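# Place bottles on ledges matching their cap colours

## Task

Put every bottle upright on the wall ledge whose label strip has the same colour as that bottle's cap, with the bottle's entire base resting on that ledge.

## Robot and tools

Robot: two seven-joint arms, left_arm and right_arm, each ending in a parallel two-finger gripper. Equal joint values on the two arms give mirrored postures. A gripper pose does not fix the elbow, so a large wrist turn can swing the elbow.

Frame: all positions and orientations are in one scene frame. The origin lies on the plane z = 0, under the midpoint between the two arm bases, which sit 0.70 m above it. +z is up, +x is forward (the way both arms face), and left_arm is on the +y side. Arm names do not match image left and right. Reported hand positions and orientations can be off by a few centimetres, more at long reach.

Gripper axes: the fingers point along the gripper's +z and close along its y. end_effector_position is the point between the pads when closed, just under 1 cm behind the fingertips. Closing pushes the fingertips about 17 mm further along +z, mostly while the pads are more than 70 mm apart.

A row is 16 plain numbers: x, y, z, qw, qx, qy, qz, opening for left_arm, then the same eight for right_arm. Both arms are always included. x, y, z are an absolute target for end_effector_position in metres; qw, qx, qy, qz (w first) are an absolute target for end_effector_quat_wxyz, both in the scene frame. Opening runs from -1 (closed) to +1 (fully open, 0.145 m) and is an absolute command. Going from open to closed takes at least about 0.5 s.

execute_actions(actions, cameras): actions is a list of actions; each action is a list of up to 15 rows, one per 1/30 s control step; a short action repeats its last row to fill 15 steps. An empty list just returns the current state and images. An action is rejected for both arms if any target lies over 0.6 m from that gripper's current position along any of the gripper's own axes; the whole call is rejected if its first action fails this check against the last reported state or any action is malformed. cameras selects images: omitted, null or ["all"] gives all, [] gives none, an unknown name invalidates the call.

move(target, speed, blend, opening_speed, blocking, cameras): target is one 16-number row or a list of up to 15 rows (absolute poses as above, no 0.6 m limit). Each gripper travels a straight line from its Hand target, turning the short way. speed is top path speed in m/s, 0.002 to 1.1 (default 0.25), one value or one per target; rotation is capped at twice that in rad/s. blend (metres, one value or one per target) rounds corners in a list; 0 stops at each point. opening_speed (per second on the -1..+1 scale, at least 0.2) ramps the fingers. blocking=false returns after about 0.5 s while the move continues; a new move replaces a running one. Paths avoid nothing, not even the other arm; grippers lag and overshoot, more when fast or with the arm near straight. A changed opening in a later list target is applied only after everything comes to rest there. Paths are cut off after 10 s. The result adds a "move:" line: done (within 3 mm and 2 degrees), off_target, moving, held or fault, plus limits (paced = pose clipped, held = steps withheld). Arms not named in the ending are done. Neither done nor off_target tells you about contact.

wait(seconds, cameras): 0 to 10 s, arms hold their last commands; a running move continues. stop(cameras): brakes a running move; it needs room. zoom_image(camera, region): camera is cam_high or cam_low; region [x0, y0, x1, y1] in image pixels from the top-left, at most 504 by 504, from that camera's latest image. read_manual(section): returns licence text only. finished_scene(scene): ends the current scene (give its number); irreversible, and the goal must hold with the robot let go.

Control: each step the commanded orientation is clipped to 32 degrees from the measured one, and the arm moves by damped inverse kinematics, position first. One action may fall short; the result's Hand target shows where each arm is heading, so send the remainder next. Tool commands shows each gripper's present command. To keep an arm still, repeat its last reported full pose and the desired opening in every call; to keep an orientation, resend the same quaternion rather than the drifted one. Commanding the measured pose can relax a press.

Gripping: grip_measured uses the opening scale; the last Joint positions number per arm is the opening in metres. Hold by commanding clearly below grip_measured; further below squeezes harder (about 10 N per pad, objects up to about 11 cm). Fast closes can squeeze too hard.

Results: gripper poses, Hand target, Tool commands, Joint positions, Joint velocities ("within noise" means at rest), Joint torques (include gravity, have offsets and noise; numbers 3 and 4 wrap at ±28 N m), step readings of end_effector_position for action calls, and images from cam_high then cam_low (896x504 each), with changed calibration noted. Calibration given: cam_high pos_world=[-0.165756, -0.94499, 0.847056], cam_low pos_world=[-0.0497985, 1.03408, 0.879577]; they may be off by a couple of degrees and millimetres.

Heat: holding loads, stretched arms or pushing at unreachable poses heat motors; a MOTOR HOT line appears near 85 °C and at 100 °C an OVER-TEMPERATURE FAULT stops the arm for 30 to 60 s or more.

Avoid: collisions or squeezing between the two arms (the clearance check does not guard gripper against gripper), dropping or releasing moving objects, fast impacts, hard presses, and pushing anything out of the work area. Objects may occasionally be nudged by outside pushes. While you think, the simulation keeps running.

Each tool is called after "Request:" as a command line: name --argument value for each argument, lists and objects as JSON in quotes; but a table of rows of numbers goes row by row, as --pt "numbers of a row", without its own name.

## Session

Request:
execute_actions --actions '[]'

Request:
zoom_image --camera "cam_high" --region '[420, 200, 560, 330]'

Request:
zoom_image --camera "cam_high" --region '[510, 220, 690, 420]'

Request:
zoom_image --camera "cam_low" --region '[320, 150, 560, 390]'

Request:
zoom_image --camera "cam_low" --region '[450, 130, 630, 270]'

Scene clock: 0.00 s.
left_arm: end_effector_position=(+0.2239, +0.1828, +0.6144) grip_measured=+1.00 end_effector_quat_wxyz=(-0.319, +0.395, -0.515, +0.691) | right_arm: end_effector_position=(+0.4009, -0.1655, +0.3728) grip_measured=+1.00 end_effector_quat_wxyz=(+0.260, +0.265, +0.837, +0.401)
Joint positions: left_arm=[-1.106 0.942 0.535 2.339 -0.48 -0.199 -0.367 0.145] | right_arm=[0.583 0.619 -0.841 0.925 -1.182 -0.496 -0.047 0.145]
Joint velocities: within noise
Joint torques (N m): no reading
Motor temperatures (°C): left_arm=[20 21 22 20 21 23 21] | right_arm=[20 22 22 19 20 19 21]
Hand target: left_arm +0.2239, +0.1828, +0.6144; -0.319, +0.395, -0.515, +0.691 | right_arm +0.4009, -0.1655, +0.3728; +0.260, +0.265, +0.837, +0.401
Tool commands: left_gripper/opening=+1.0 right_gripper/opening=+1.0

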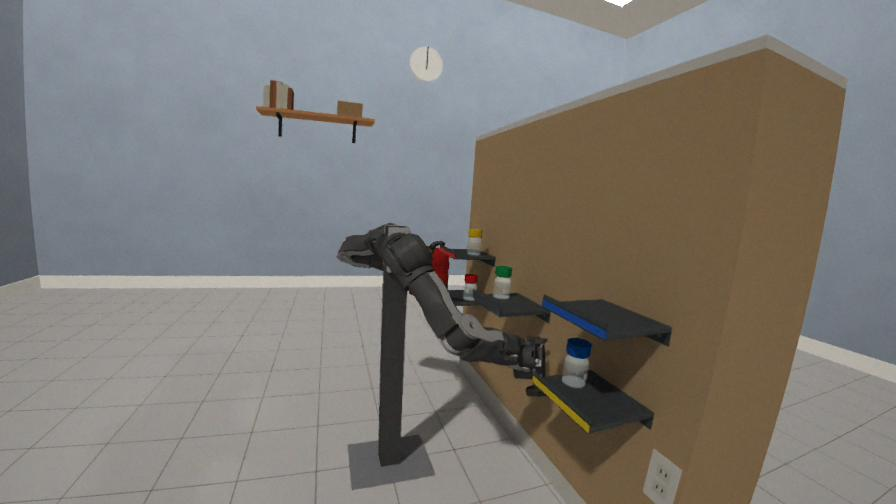

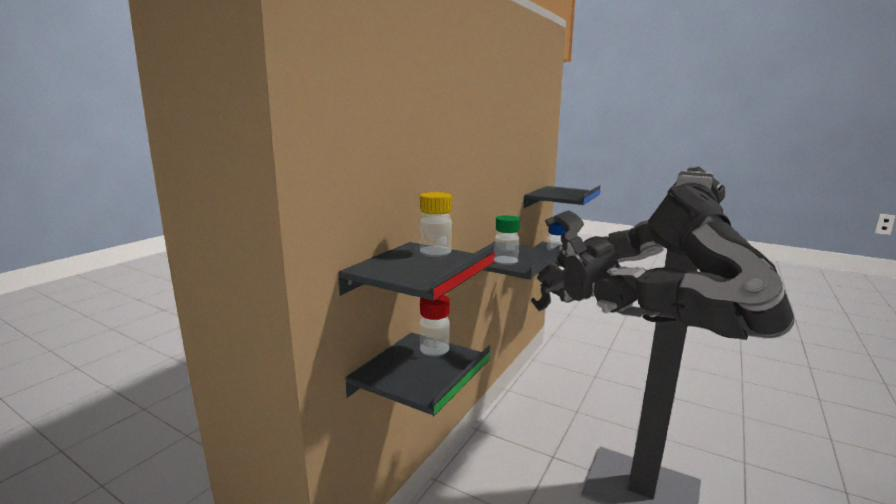

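Scaled by 3.600 from the camera's 896x504 image, which has a finer 1280x720 frame.

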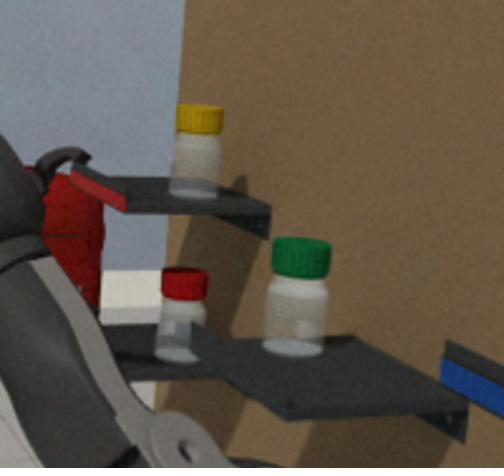

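Scaled by 2.520 from the camera's 896x504 image, which has a finer 1280x720 frame.

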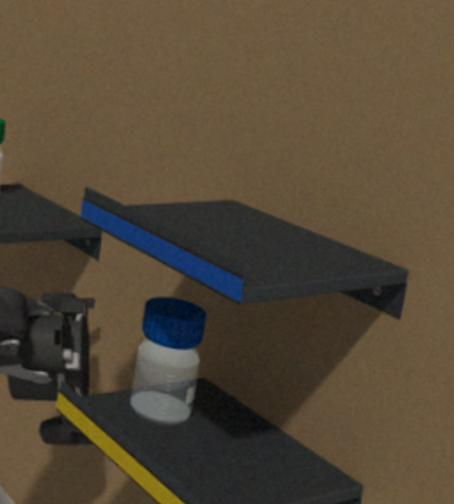

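Scaled by 2.100 from the camera's 896x504 image, which has a finer 1280x720 frame.

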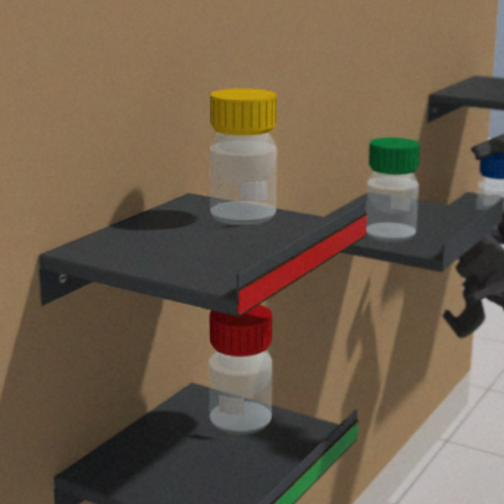

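Scaled by 2.800 from the camera's 896x504 image, which has a finer 1280x720 frame.

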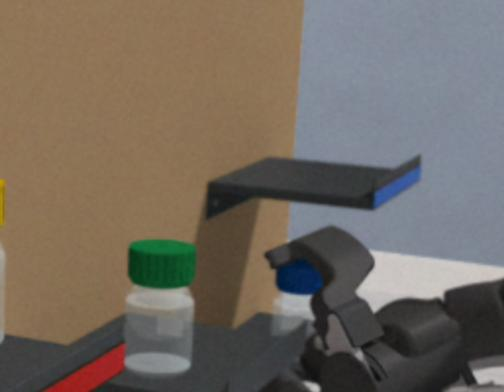

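Request:
move --pt "0.22 0.24 0.62 0 0.7071 0 0.7071 0.4 0.27 -0.2 0.40 0.260 0.265 0.837 0.401 0.4" --pt "0.22 0.28 0.66 0 0.7071 0 0.7071 0.4 0.20 -0.28 0.46 0 0.7071 0 0.7071 0.4" --pt "0.25 0.31 0.685 0 0.7071 0 0.7071 0.4 0.25 -0.34 0.49 0 0.7071 0 0.7071 0.4" --speed 0.25

Request:
zoom_image --camera "cam_high" --region '[420, 200, 680, 440]'

Request:
zoom_image --camera "cam_low" --region '[400, 150, 640, 330]'

Scene clock: 55.63 s.
left_arm: end_effector_position=(+0.2502, +0.3106, +0.6853) grip_measured=+0.40 end_effector_quat_wxyz=(-0.001, +0.706, +0.001, +0.708) | right_arm: end_effector_position=(+0.2505, -0.3405, +0.4912) grip_measured=+0.40 end_effector_quat_wxyz=(+0.002, +0.706, +0.000, +0.709)
Joint positions: left_arm=[-1.39 0.939 1.402 2.294 1.476 0.05 -0.101 0.105] | right_arm=[-0.881 1.175 0.06 1.679 1.096 -0.785 -0.113 0.105]
Joint velocities: within noise
Joint torques (N m): left_arm=[-0.2 1.17 2.91 0.9 0.14 -0.53 0.19] | right_arm=[1.09 4.44 2.44 1.66 0.13 -0.43 0.2]
Motor temperatures (°C): left_arm=[20 21 23 21 21 23 21] | right_arm=[22 23 22 19 20 19 21]
Hand target: left_arm +0.2500, +0.3100, +0.6850; +0.000, +0.707, +0.000, +0.707 | right_arm +0.2500, -0.3399, +0.4900; +0.000, +0.707, +0.000, +0.707
Off the commanded pose: left_arm 0.001 m, 0 deg | right_arm 0.001 m, 0 deg.
joint read past its limit (right arm) — joint 6 (wrist pitch), lower limit.
move: done

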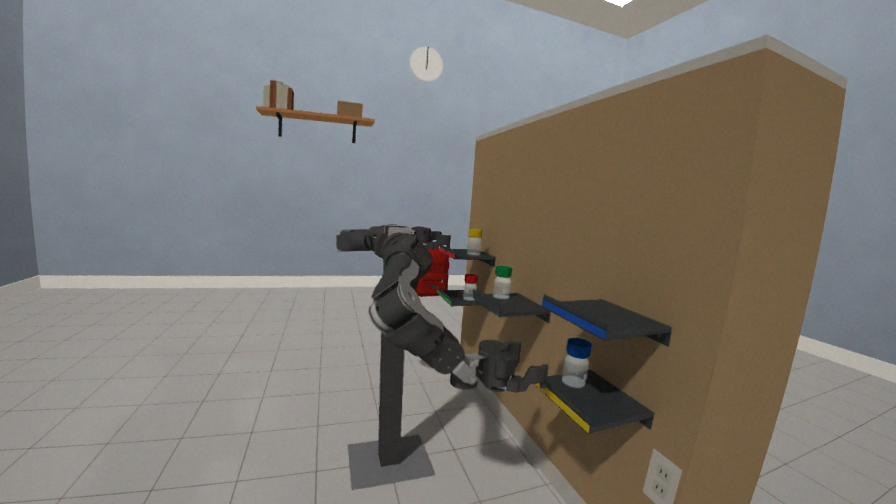

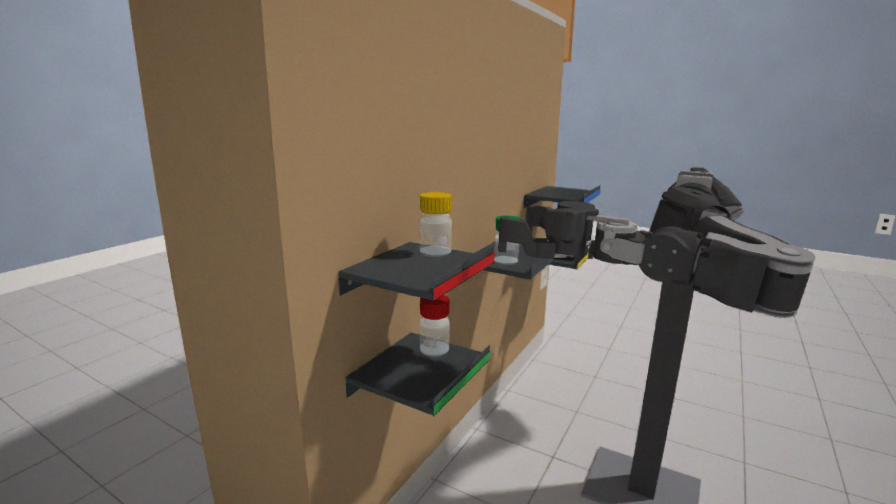

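Scaled by 1.938 from the camera's 896x504 image, which has a finer 1280x720 frame.

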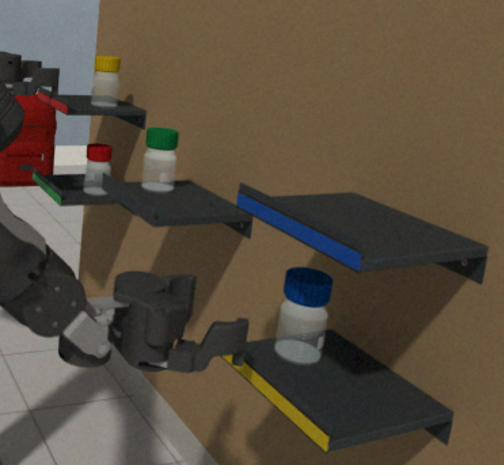

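Scaled by 2.100 from the camera's 896x504 image, which has a finer 1280x720 frame.

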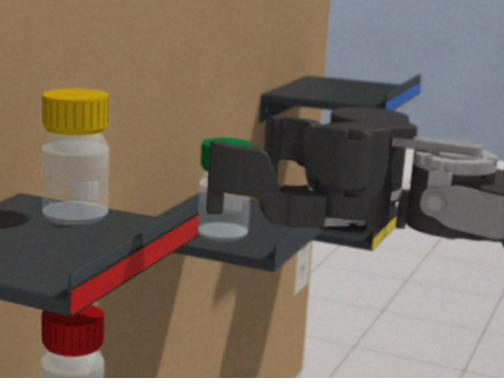

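Request:
move --pt "0.393 0.332 0.682 0 0.7071 0 0.7071 0.4 0.385 -0.346 0.489 0 0.7071 0 0.7071 0.4" --speed 0.12

Request:
zoom_image --camera "cam_high" --region '[420, 200, 680, 440]'

Request:
zoom_image --camera "cam_low" --region '[400, 150, 640, 330]'

Scene clock: 72.23 s.
left_arm: end_effector_position=(+0.3933, +0.3322, +0.6851) grip_measured=+0.40 end_effector_quat_wxyz=(-0.002, +0.705, +0.000, +0.710) | right_arm: end_effector_position=(+0.3858, -0.3474, +0.4926) grip_measured=+0.40 end_effector_quat_wxyz=(+0.002, +0.703, -0.003, +0.711)
Joint positions: left_arm=[-1.406 1.656 1.335 1.679 1.574 -0.08 -0.194 0.105] | right_arm=[0.181 0.958 -0.449 1.205 1.052 -0.398 0.059 0.105]
Joint velocities: within noise
Joint torques (N m): left_arm=[4.79 1.28 2.76 0.29 0.09 -0.69 0.2] | right_arm=[3.73 6.45 2.52 1.87 0.09 -0.3 0.15]
Motor temperatures (°C): left_arm=[20 21 23 21 21 24 21] | right_arm=[21 23 22 19 20 19 21]
Hand target: left_arm +0.3930, +0.3320, +0.6819; +0.000, +0.707, +0.000, +0.707 | right_arm +0.3850, -0.3460, +0.4891; +0.000, +0.707, +0.000, +0.707
Off the commanded pose: left_arm 0.003 m, 0 deg | right_arm 0.004 m, 1 deg.
joint sent to its limit (left arm) — joint 1 (shoulder pitch), lower limit. The joint targets still meet the commanded pose.
move: off_target (right_arm)

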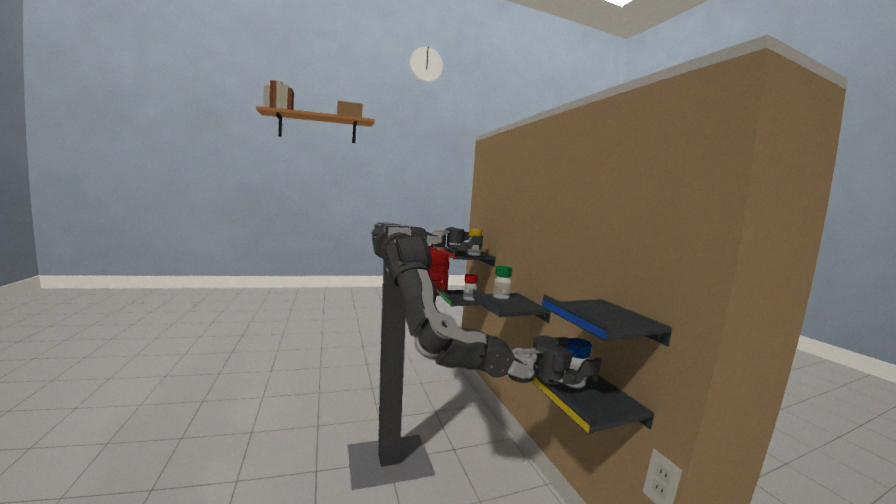

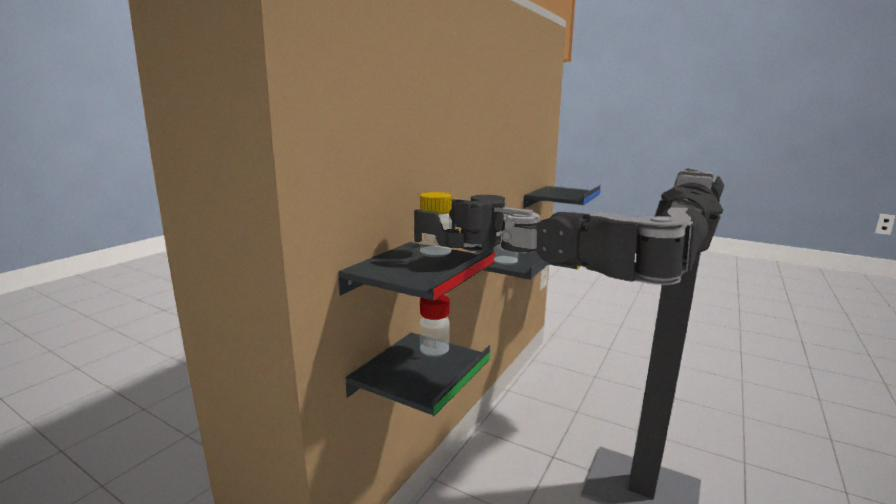

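Scaled by 1.938 from the camera's 896x504 image, which has a finer 1280x720 frame.

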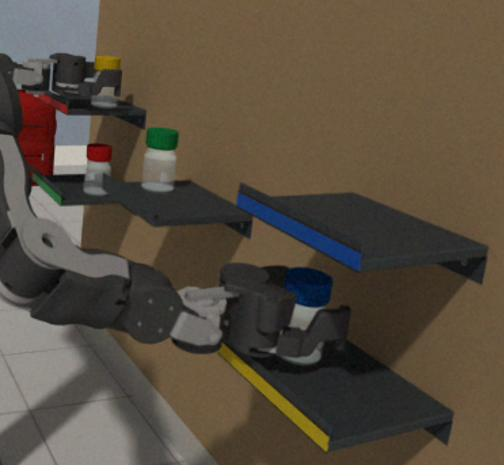

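Scaled by 2.100 from the camera's 896x504 image, which has a finer 1280x720 frame.

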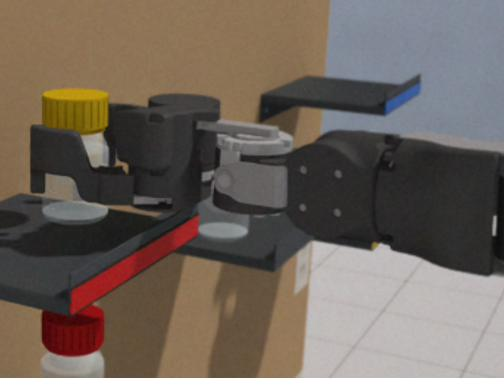

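Request:
move --pt "0.393 0.332 0.682 0 0.7071 0 0.7071 -0.6 0.385 -0.346 0.489 0 0.7071 0 0.7071 -0.6" --speed 0.05 --opening_speed 1.2

Request:
zoom_image --camera "cam_high" --region '[420, 200, 680, 440]'

Request:
zoom_image --camera "cam_low" --region '[400, 150, 640, 330]'

Scene clock: 78.77 s.
left_arm: end_effector_position=(+0.3933, +0.3321, +0.6852) grip_measured=-0.25 end_effector_quat_wxyz=(-0.001, +0.704, +0.000, +0.710) | right_arm: end_effector_position=(+0.3857, -0.3476, +0.4924) grip_measured=-0.37 end_effector_quat_wxyz=(+0.002, +0.703, -0.003, +0.711)
Joint positions: left_arm=[-1.406 1.656 1.335 1.679 1.574 -0.08 -0.193 0.057] | right_arm=[0.181 0.958 -0.449 1.204 1.051 -0.398 0.059 0.048]
Joint velocities: within noise
Joint torques (N m): left_arm=[4.81 1.2 2.76 0.32 0.08 -0.68 0.17] | right_arm=[3.63 6.42 2.55 1.98 0.1 -0.33 0.15]
Motor temperatures (°C): left_arm=[20 21 24 21 21 24 21] | right_arm=[21 23 22 19 20 19 21]
Hand target: left_arm +0.3930, +0.3319, +0.6819; +0.000, +0.707, +0.000, +0.707 | right_arm +0.3850, -0.3460, +0.4891; +0.000, +0.707, +0.000, +0.707
Off the commanded pose: left_arm 0.003 m, 0 deg | right_arm 0.004 m, 1 deg.
joint sent to its limit (left arm) — joint 1 (shoulder pitch), lower limit. The joint targets still meet the commanded pose.
move: off_target (right_arm)

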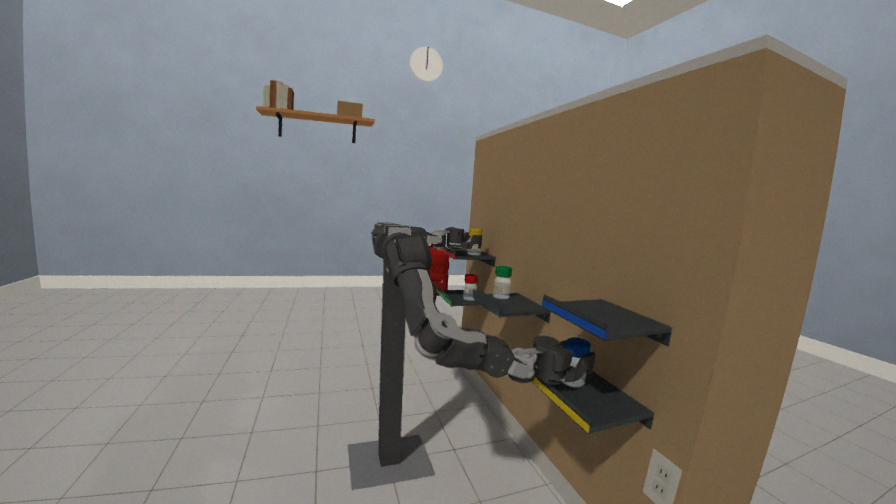

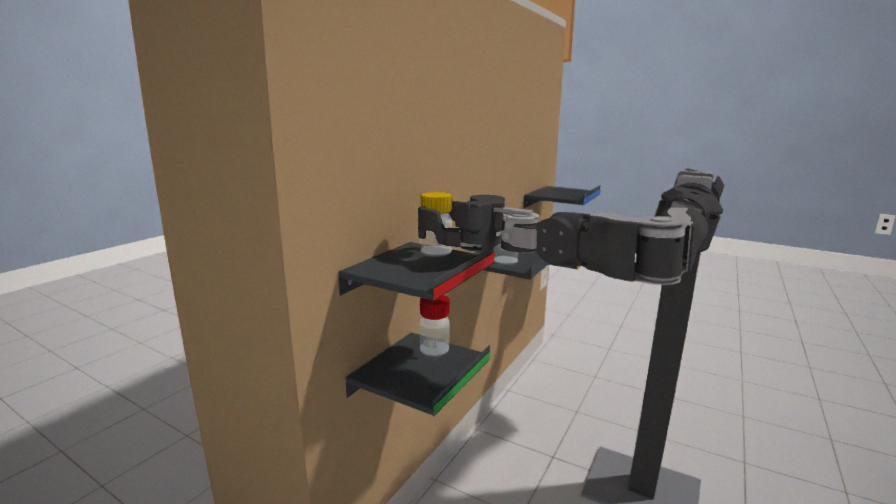

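Scaled by 1.938 from the camera's 896x504 image, which has a finer 1280x720 frame.

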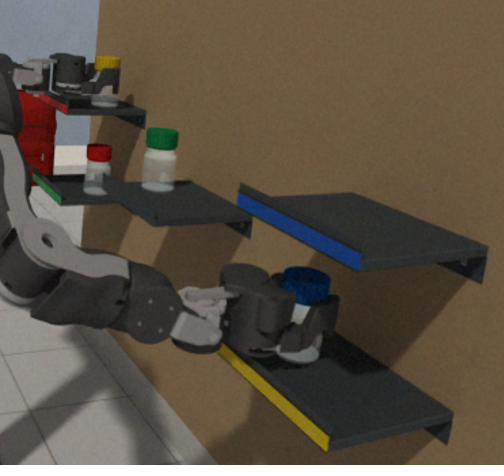

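Scaled by 2.100 from the camera's 896x504 image, which has a finer 1280x720 frame.

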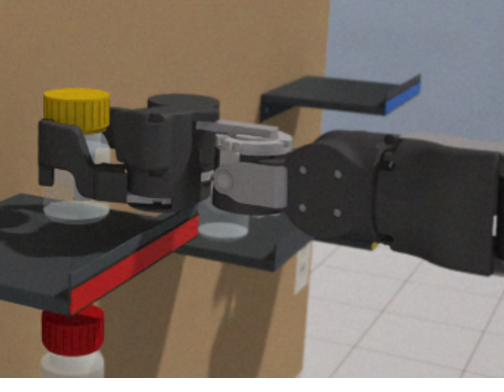

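Request:
zoom_image --camera "cam_high" --region '[520, 320, 620, 400]'

Request:
zoom_image --camera "cam_low" --region '[400, 180, 480, 270]'

Scaled by 5.040 from the camera's 896x504 image, which has a finer 1280x720 frame.

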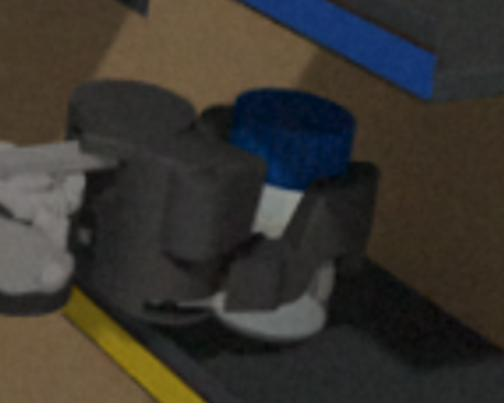

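Scaled by 5.600 from the camera's 896x504 image, which has a finer 1280x720 frame.

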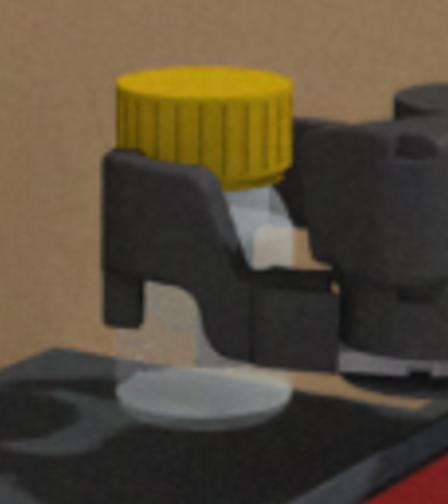

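Request:
move --pt "0.393 0.332 0.682 0 0.7071 0 0.7071 -0.6 0.385 -0.346 0.489 0 0.7071 0 0.7071 0.2" --pt "0.393 0.332 0.682 0 0.7071 0 0.7071 -0.6 0.369 -0.345 0.489 0 0.7071 0 0.7071 0.2" --speed 0.05 --opening_speed 1.2 --cameras '["cam_high"]'

Request:
zoom_image --camera "cam_high" --region '[520, 320, 620, 400]'

Scene clock: 109.07 s.
left_arm: end_effector_position=(+0.3933, +0.3321, +0.6852) grip_measured=-0.25 end_effector_quat_wxyz=(-0.001, +0.704, +0.000, +0.710) | right_arm: end_effector_position=(+0.3687, -0.3431, +0.4864) grip_measured=+0.20 end_effector_quat_wxyz=(-0.003, +0.710, +0.003, +0.704)
Joint positions: left_arm=[-1.406 1.656 1.335 1.679 1.574 -0.08 -0.193 0.057] | right_arm=[0.079 1.001 -0.429 1.281 1.07 -0.425 0.035 0.09]
Joint velocities: within noise
Joint torques (N m): left_arm=[4.81 1.17 2.76 0.34 0.08 -0.68 0.17] | right_arm=[3.52 7.37 4.75 2.43 0.21 -0.55 -0.14]
Motor temperatures (°C): left_arm=[21 21 24 21 21 24 21] | right_arm=[21 24 22 19 20 20 21]
Hand target: left_arm +0.3930, +0.3319, +0.6819; +0.000, +0.707, +0.000, +0.707 | right_arm +0.3690, -0.3449, +0.4890; +0.000, +0.707, +0.000, +0.707
Off the commanded pose: left_arm 0.003 m, 0 deg | right_arm 0.003 m, 1 deg.
joint sent to its limit (left arm) — joint 1 (shoulder pitch), lower limit. The joint targets still meet the commanded pose.
move: done
Images, in order (width x height): cam_high 896x504.

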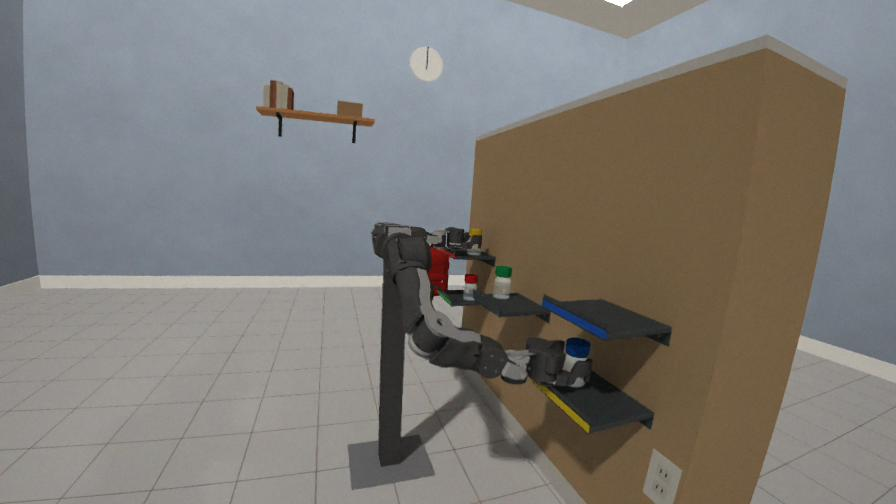

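Scaled by 5.040 from the camera's 896x504 image, which has a finer 1280x720 frame.

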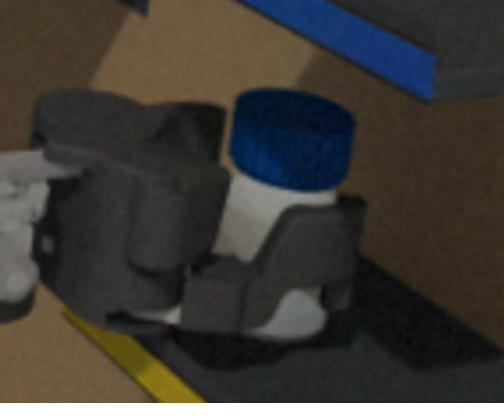

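Request:
move --pt "0.393 0.332 0.682 0 0.7071 0 0.7071 -0.6 0.370 -0.345 0.494 0 0.7071 0 0.7071 0.2" --pt "0.393 0.332 0.682 0 0.7071 0 0.7071 -0.6 0.370 -0.345 0.494 0 0.7071 0 0.7071 -0.6" --speed 0.05 --opening_speed 1.2 --cameras '["cam_high"]'

Request:
zoom_image --camera "cam_high" --region '[520, 320, 620, 400]'

Scene clock: 120.77 s.
left_arm: end_effector_position=(+0.3933, +0.3321, +0.6852) grip_measured=-0.25 end_effector_quat_wxyz=(-0.001, +0.704, +0.000, +0.710) | right_arm: end_effector_position=(+0.3696, -0.3444, +0.4930) grip_measured=-0.24 end_effector_quat_wxyz=(-0.001, +0.707, +0.001, +0.707)
Joint positions: left_arm=[-1.406 1.656 1.335 1.679 1.574 -0.08 -0.193 0.057] | right_arm=[0.08 1.019 -0.429 1.299 1.082 -0.422 0.023 0.058]
Joint velocities: within noise
Joint torques (N m): left_arm=[4.81 1.17 2.76 0.32 0.08 -0.68 0.17] | right_arm=[3.86 7.19 4.01 2.41 0.17 -0.39 -0.07]
Motor temperatures (°C): left_arm=[21 21 24 21 21 24 21] | right_arm=[21 24 23 19 20 20 21]
Hand target: left_arm +0.3930, +0.3319, +0.6819; +0.000, +0.707, +0.000, +0.707 | right_arm +0.3700, -0.3450, +0.4940; +0.000, +0.707, +0.000, +0.707
Off the commanded pose: left_arm 0.003 m, 0 deg | right_arm 0.001 m, 0 deg.
joint sent to its limit (left arm) — joint 1 (shoulder pitch), lower limit. The joint targets still meet the commanded pose.
move: done
Images, in order (width x height): cam_high 896x504.

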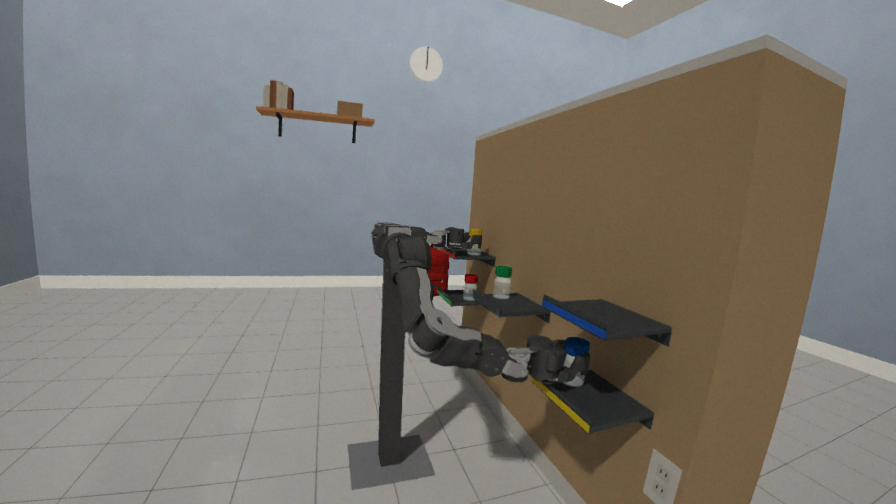

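Scaled by 5.040 from the camera's 896x504 image, which has a finer 1280x720 frame.

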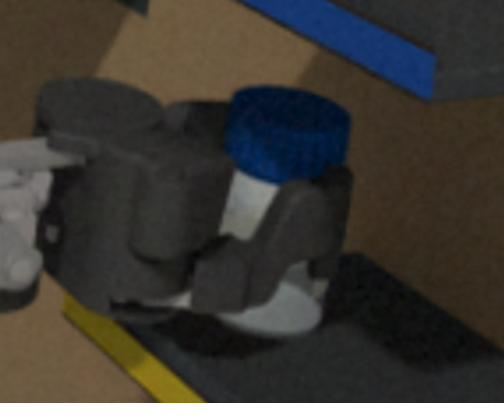

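Request:
move --pt "0.392 0.332 0.725 0 0.7071 0 0.7071 -0.6 0.369 -0.345 0.535 0 0.7071 0 0.7071 -0.6" --pt "0.26 0.31 0.725 0 0.7071 0 0.7071 -0.6 0.24 -0.34 0.545 0 0.7071 0 0.7071 -0.6" --pt "0.25 0.20 0.69 0 0.7071 0 0.7071 -0.6 0.22 -0.29 0.63 0 0.7071 0 0.7071 -0.6" --pt "0.26 0.05 0.64 0 0.7071 0 0.7071 -0.6 0.235 -0.30 0.74 0 0.7071 0 0.7071 -0.6" --speed '[0.06,0.15,0.2,0.2]' --blend '[0.005,0.02,0.02,0]'

Request:
zoom_image --camera "cam_high" --region '[420, 200, 680, 440]'

Request:
zoom_image --camera "cam_low" --region '[400, 150, 640, 330]'

Scene clock: 153.87 s.
left_arm: end_effector_position=(+0.2604, +0.0507, +0.6390) grip_measured=-0.25 end_effector_quat_wxyz=(+0.247, +0.645, -0.245, +0.680) | right_arm: end_effector_position=(+0.2349, -0.2996, +0.7407) grip_measured=-0.24 end_effector_quat_wxyz=(+0.000, +0.705, +0.003, +0.709)
Joint positions: left_arm=[-1.407 2.01 0.906 2.431 1.165 -0.413 -0.654 0.057] | right_arm=[-0.619 0.911 1.355 2.346 1.559 0.785 -0.17 0.058]
Joint velocities: within noise
Joint torques (N m): left_arm=[4.31 0.78 2.73 1.98 -0.2 -0.67 0.04] | right_arm=[0.94 4.26 1.77 0.44 0.07 -0.4 -0.12]
Motor temperatures (°C): left_arm=[22 21 25 20 21 24 21] | right_arm=[22 25 23 19 20 20 21]
Hand target: left_arm +0.2604, +0.0505, +0.6400; +0.249, +0.643, -0.243, +0.682 | right_arm +0.2350, -0.3001, +0.7399; +0.000, +0.706, +0.001, +0.708
Off the commanded pose: left_arm 0.001 m, 41 deg; orientation clipped | right_arm 0.001 m, 0 deg.
joint sent to its limit (left arm) — joint 1 (shoulder pitch), lower limit; joint 2 (shoulder roll), upper limit; joint 4 (elbow), upper limit, where the elbow is as bent as it goes. The joint targets are off in orientation, not in position.
joint sent to its limit (right arm) — joint 5 (forearm roll), upper limit; joint 6 (wrist pitch), upper limit. The joint targets still meet the commanded pose.
move: off_target (left_arm); limits=paced

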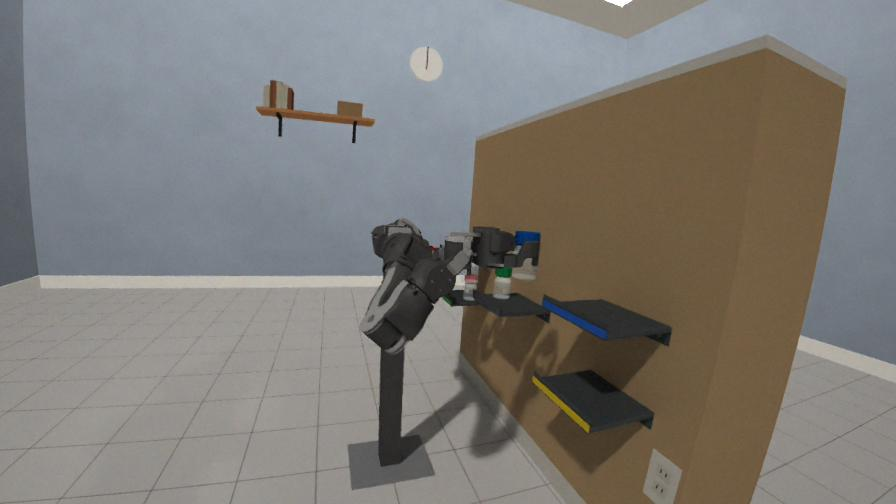

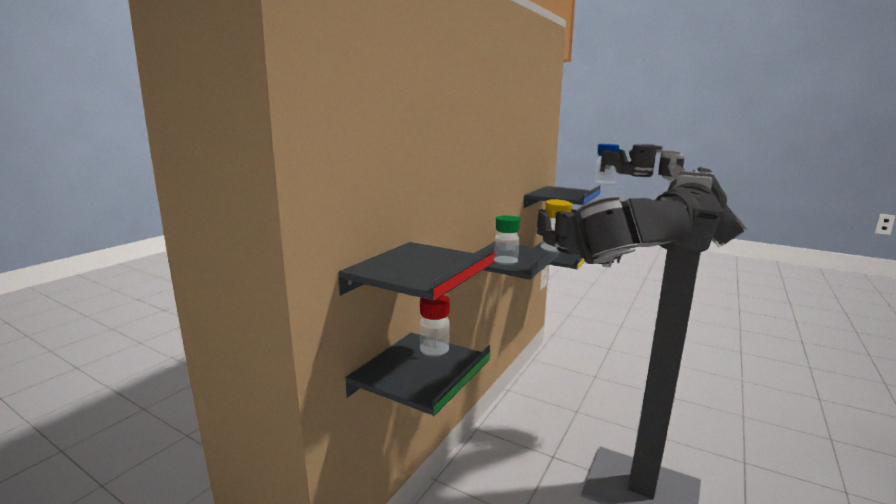

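Scaled by 1.938 from the camera's 896x504 image, which has a finer 1280x720 frame.

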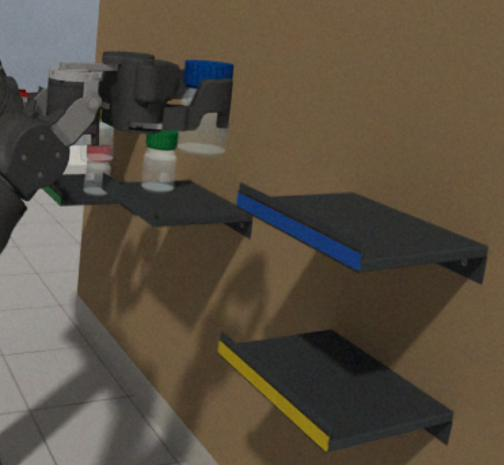

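Scaled by 2.100 from the camera's 896x504 image, which has a finer 1280x720 frame.

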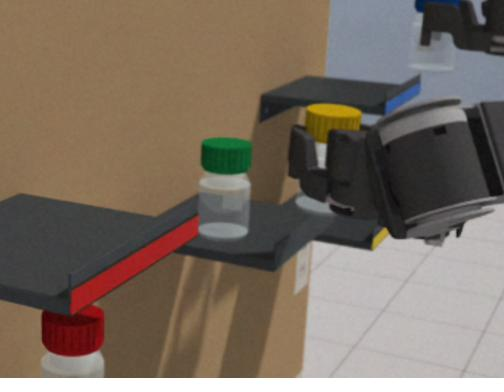

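Request:
move --pt "0.26 0.2 0.65 0 0.7071 0 0.7071 -0.6 0.28 -0.34 0.74 0 0.7071 0 0.7071 -0.6" --pt "0.38 0.2 0.65 0 0.7071 0 0.7071 -0.6 0.369 -0.365 0.735 0 0.7071 0 0.7071 -0.6" --speed 0.15

Request:
zoom_image --camera "cam_high" --region '[420, 200, 680, 440]'

Request:
zoom_image --camera "cam_low" --region '[400, 130, 640, 310]'

Scene clock: 182.60 s.
left_arm: end_effector_position=(+0.3801, +0.2008, +0.6488) grip_measured=-0.25 end_effector_quat_wxyz=(-0.004, +0.710, +0.000, +0.705) | right_arm: end_effector_position=(+0.3689, -0.3660, +0.7336) grip_measured=-0.24 end_effector_quat_wxyz=(+0.003, +0.711, -0.001, +0.703)
Joint positions: left_arm=[-1.265 1.989 0.961 2.049 1.532 -0.339 -0.87 0.057] | right_arm=[-0.544 1.526 0.762 1.639 1.546 0.23 -0.044 0.058]
Joint velocities: within noise
Joint torques (N m): left_arm=[6.47 1.25 3.21 0.5 -0.36 -0.71 0.21] | right_arm=[3.36 6.71 4.51 0.54 0.14 -0.81 0.16]
Motor temperatures (°C): left_arm=[21 21 25 21 21 25 21] | right_arm=[21 24 23 19 20 20 21]
Hand target: left_arm +0.3800, +0.2000, +0.6499; +0.000, +0.707, +0.000, +0.707 | right_arm +0.3690, -0.3650, +0.7350; +0.000, +0.707, +0.000, +0.707
Off the commanded pose: left_arm 0.001 m, 1 deg | right_arm 0.002 m, 1 deg.
move: done

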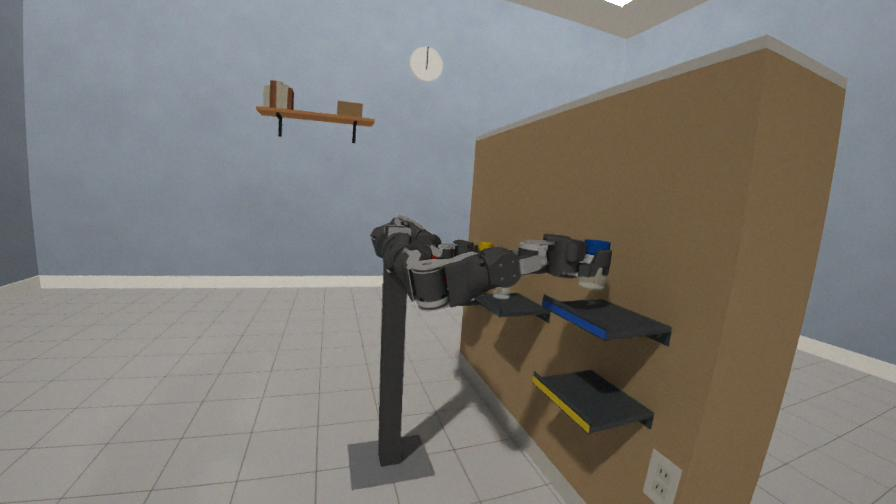

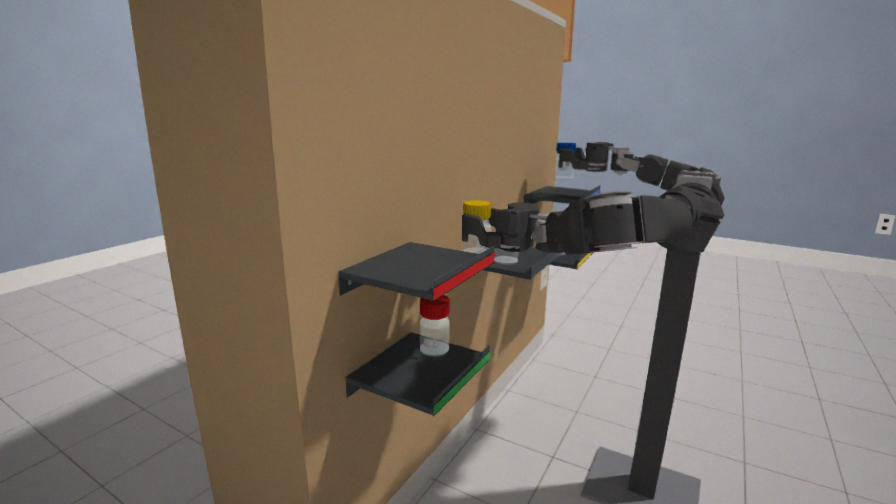

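Scaled by 1.938 from the camera's 896x504 image, which has a finer 1280x720 frame.

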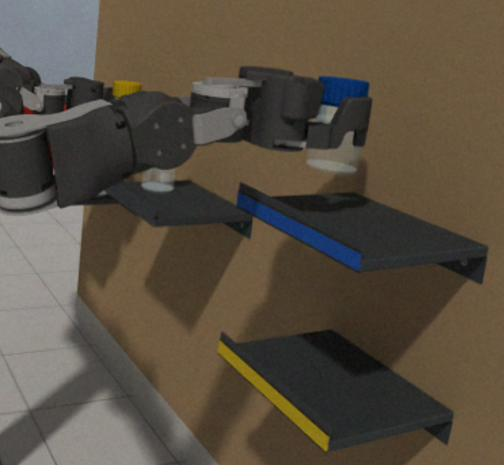

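Scaled by 2.100 from the camera's 896x504 image, which has a finer 1280x720 frame.

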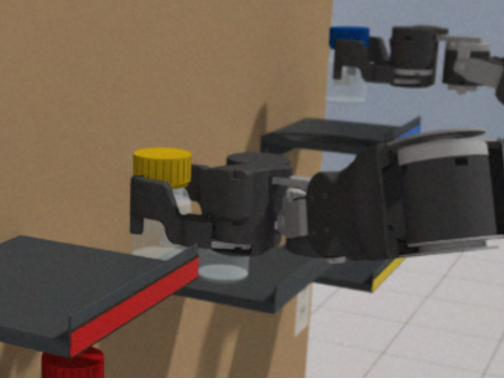

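Request:
move --pt "0.37 0.2 0.50 0 0.7071 0 0.7071 -0.6 0.369 -0.37 0.705 0 0.7071 0 0.7071 -0.6" --speed 0.12

Request:
zoom_image --camera "cam_high" --region '[520, 200, 680, 360]'

Scene clock: 194.73 s.
left_arm: end_effector_position=(+0.3657, +0.2030, +0.5023) grip_measured=-0.25 end_effector_quat_wxyz=(+0.092, +0.834, -0.180, +0.514) | right_arm: end_effector_position=(+0.3691, -0.3703, +0.7037) grip_measured=-0.24 end_effector_quat_wxyz=(+0.001, +0.711, -0.001, +0.703)
Joint positions: left_arm=[-1.407 2.011 0.747 1.74 1.584 -0.206 -0.172 0.057] | right_arm=[-0.661 1.503 0.756 1.633 1.524 0.107 -0.019 0.058]
Joint velocities: within noise
Joint torques (N m): left_arm=[6.26 1.04 3.67 0.18 0.11 -0.71 0.22] | right_arm=[3.52 5.97 4.57 0.42 0.05 -0.78 0.17]
Motor temperatures (°C): left_arm=[22 21 25 21 22 25 21] | right_arm=[21 25 23 19 20 20 21]
Hand target: left_arm +0.3661, +0.2022, +0.5031; +0.095, +0.833, -0.179, +0.515 | right_arm +0.3690, -0.3700, +0.7050; +0.000, +0.707, +0.000, +0.707
Off the commanded pose: left_arm 0.006 m, 35 deg; orientation clipped | right_arm 0.001 m, 1 deg.
joint read past its limit (left arm) — joint 2 (shoulder roll), upper limit.
joint sent to its limit (left arm) — joint 1 (shoulder pitch), lower limit; joint 2 (shoulder roll), upper limit; joint 5 (forearm roll), upper limit. The joint targets are off in position and orientation.
move: off_target (left_arm); limits=paced

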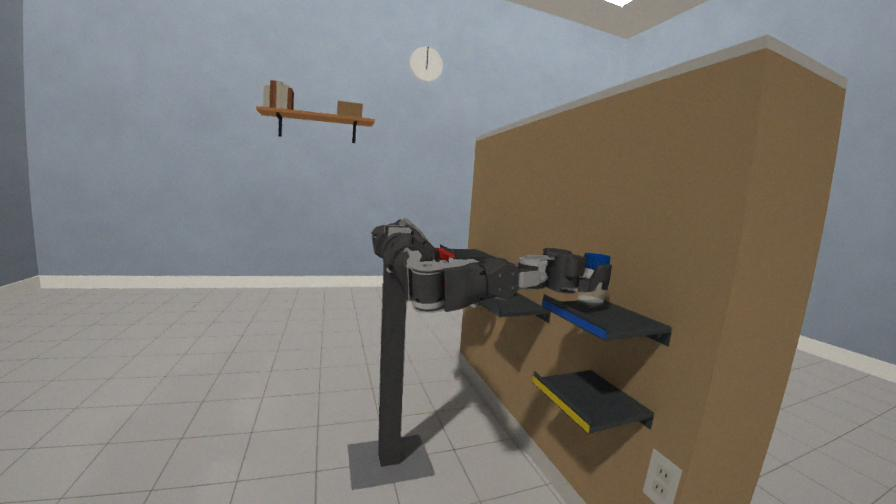

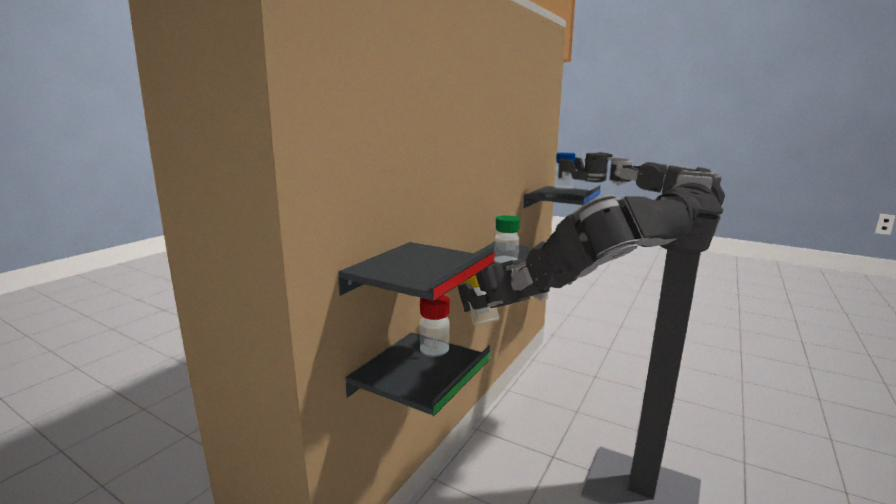

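Scaled by 3.150 from the camera's 896x504 image, which has a finer 1280x720 frame.

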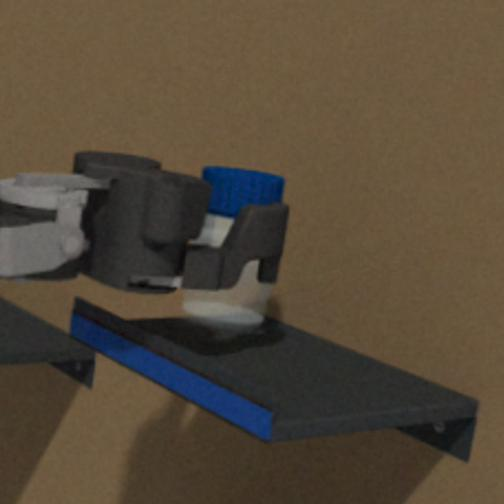

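Request:
move --pt "0.37 0.2 0.62 0 0.7071 0 0.7071 -0.6 0.369 -0.37 0.701 0 0.7071 0 0.7071 -0.6" --pt "0.27 0.23 0.60 0 0.7071 0 0.7071 -0.6 0.369 -0.37 0.698 0 0.7071 0 0.7071 -0.6" --speed 0.12 --cameras '[]'

Request:
move --pt "0.23 0.28 0.53 0 0.7071 0 0.7071 -0.6 0.369 -0.37 0.694 0 0.7071 0 0.7071 -0.6" --speed 0.15

Request:
zoom_image --camera "cam_high" --region '[520, 200, 680, 360]'

Scene clock: 226.17 s.
left_arm: end_effector_position=(+0.2703, +0.2318, +0.5992) grip_measured=-0.25 end_effector_quat_wxyz=(-0.003, +0.709, +0.003, +0.705) | right_arm: end_effector_position=(+0.3692, -0.3704, +0.6968) grip_measured=-0.24 end_effector_quat_wxyz=(+0.001, +0.711, -0.001, +0.703)
Joint positions: left_arm=[-1.408 1.441 0.721 2.374 1.027 -0.437 -0.815 0.057] | right_arm=[-0.695 1.502 0.756 1.633 1.522 0.074 -0.019 0.058]
Joint velocities: within noise
Joint torques (N m): left_arm=[2.23 1.23 1.77 3.07 -0.42 -0.6 0.2] | right_arm=[3.36 5.6 4.49 0.65 0.07 -0.82 0.18]
Motor temperatures (°C): left_arm=[23 21 26 20 21 25 21] | right_arm=[21 25 24 19 20 21 21]
Hand target: left_arm +0.2700, +0.2300, +0.6000; +0.000, +0.707, +0.000, +0.707 | right_arm +0.3690, -0.3700, +0.6980; +0.000, +0.707, +0.000, +0.707
Off the commanded pose: left_arm 0.002 m, 1 deg | right_arm 0.001 m, 1 deg.
move: done
No camera images: "cameras" was empty.

Scene clock: 227.20 s.
left_arm: end_effector_position=(+0.2298, +0.2814, +0.5286) grip_measured=-0.25 end_effector_quat_wxyz=(-0.004, +0.710, +0.002, +0.704) | right_arm: end_effector_position=(+0.3692, -0.3705, +0.6928) grip_measured=-0.24 end_effector_quat_wxyz=(+0.001, +0.711, -0.002, +0.703)
Joint positions: left_arm=[-1.352 1.286 0.343 2.087 0.842 -0.779 -0.594 0.057] | right_arm=[-0.714 1.502 0.756 1.633 1.522 0.054 -0.019 0.058]
Joint velocities: within noise
Joint torques (N m): left_arm=[1.57 1.7 1.26 2.69 -0.22 -0.86 0.23] | right_arm=[3.39 5.6 4.59 0.58 0.07 -0.8 0.19]
Motor temperatures (°C): left_arm=[23 21 26 20 21 25 21] | right_arm=[21 25 24 19 20 21 21]
Hand target: left_arm +0.2300, +0.2800, +0.5300; +0.000, +0.707, +0.000, +0.707 | right_arm +0.3690, -0.3701, +0.6940; +0.000, +0.707, +0.000, +0.707
Off the commanded pose: left_arm 0.002 m, 1 deg | right_arm 0.001 m, 1 deg.
joint sent to its limit (left arm) — joint 6 (wrist pitch), lower limit. The joint targets still meet the commanded pose.
move: done

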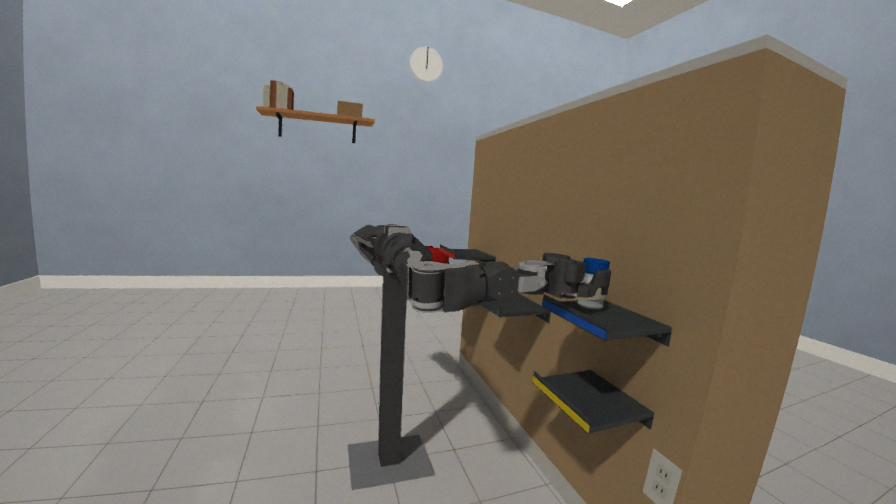

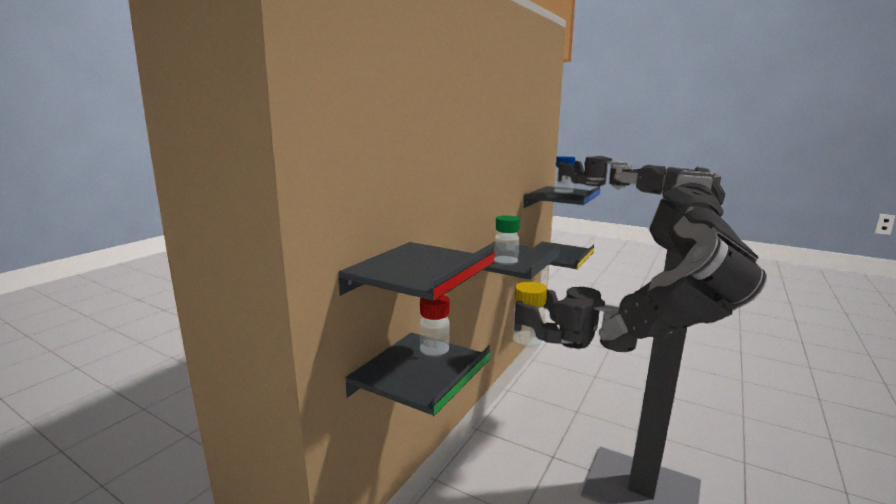

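Scaled by 3.150 from the camera's 896x504 image, which has a finer 1280x720 frame.

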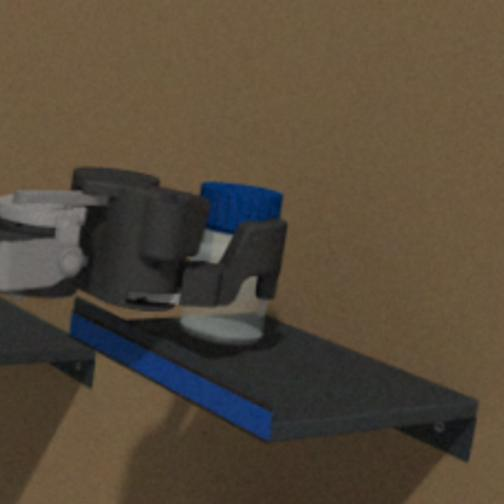

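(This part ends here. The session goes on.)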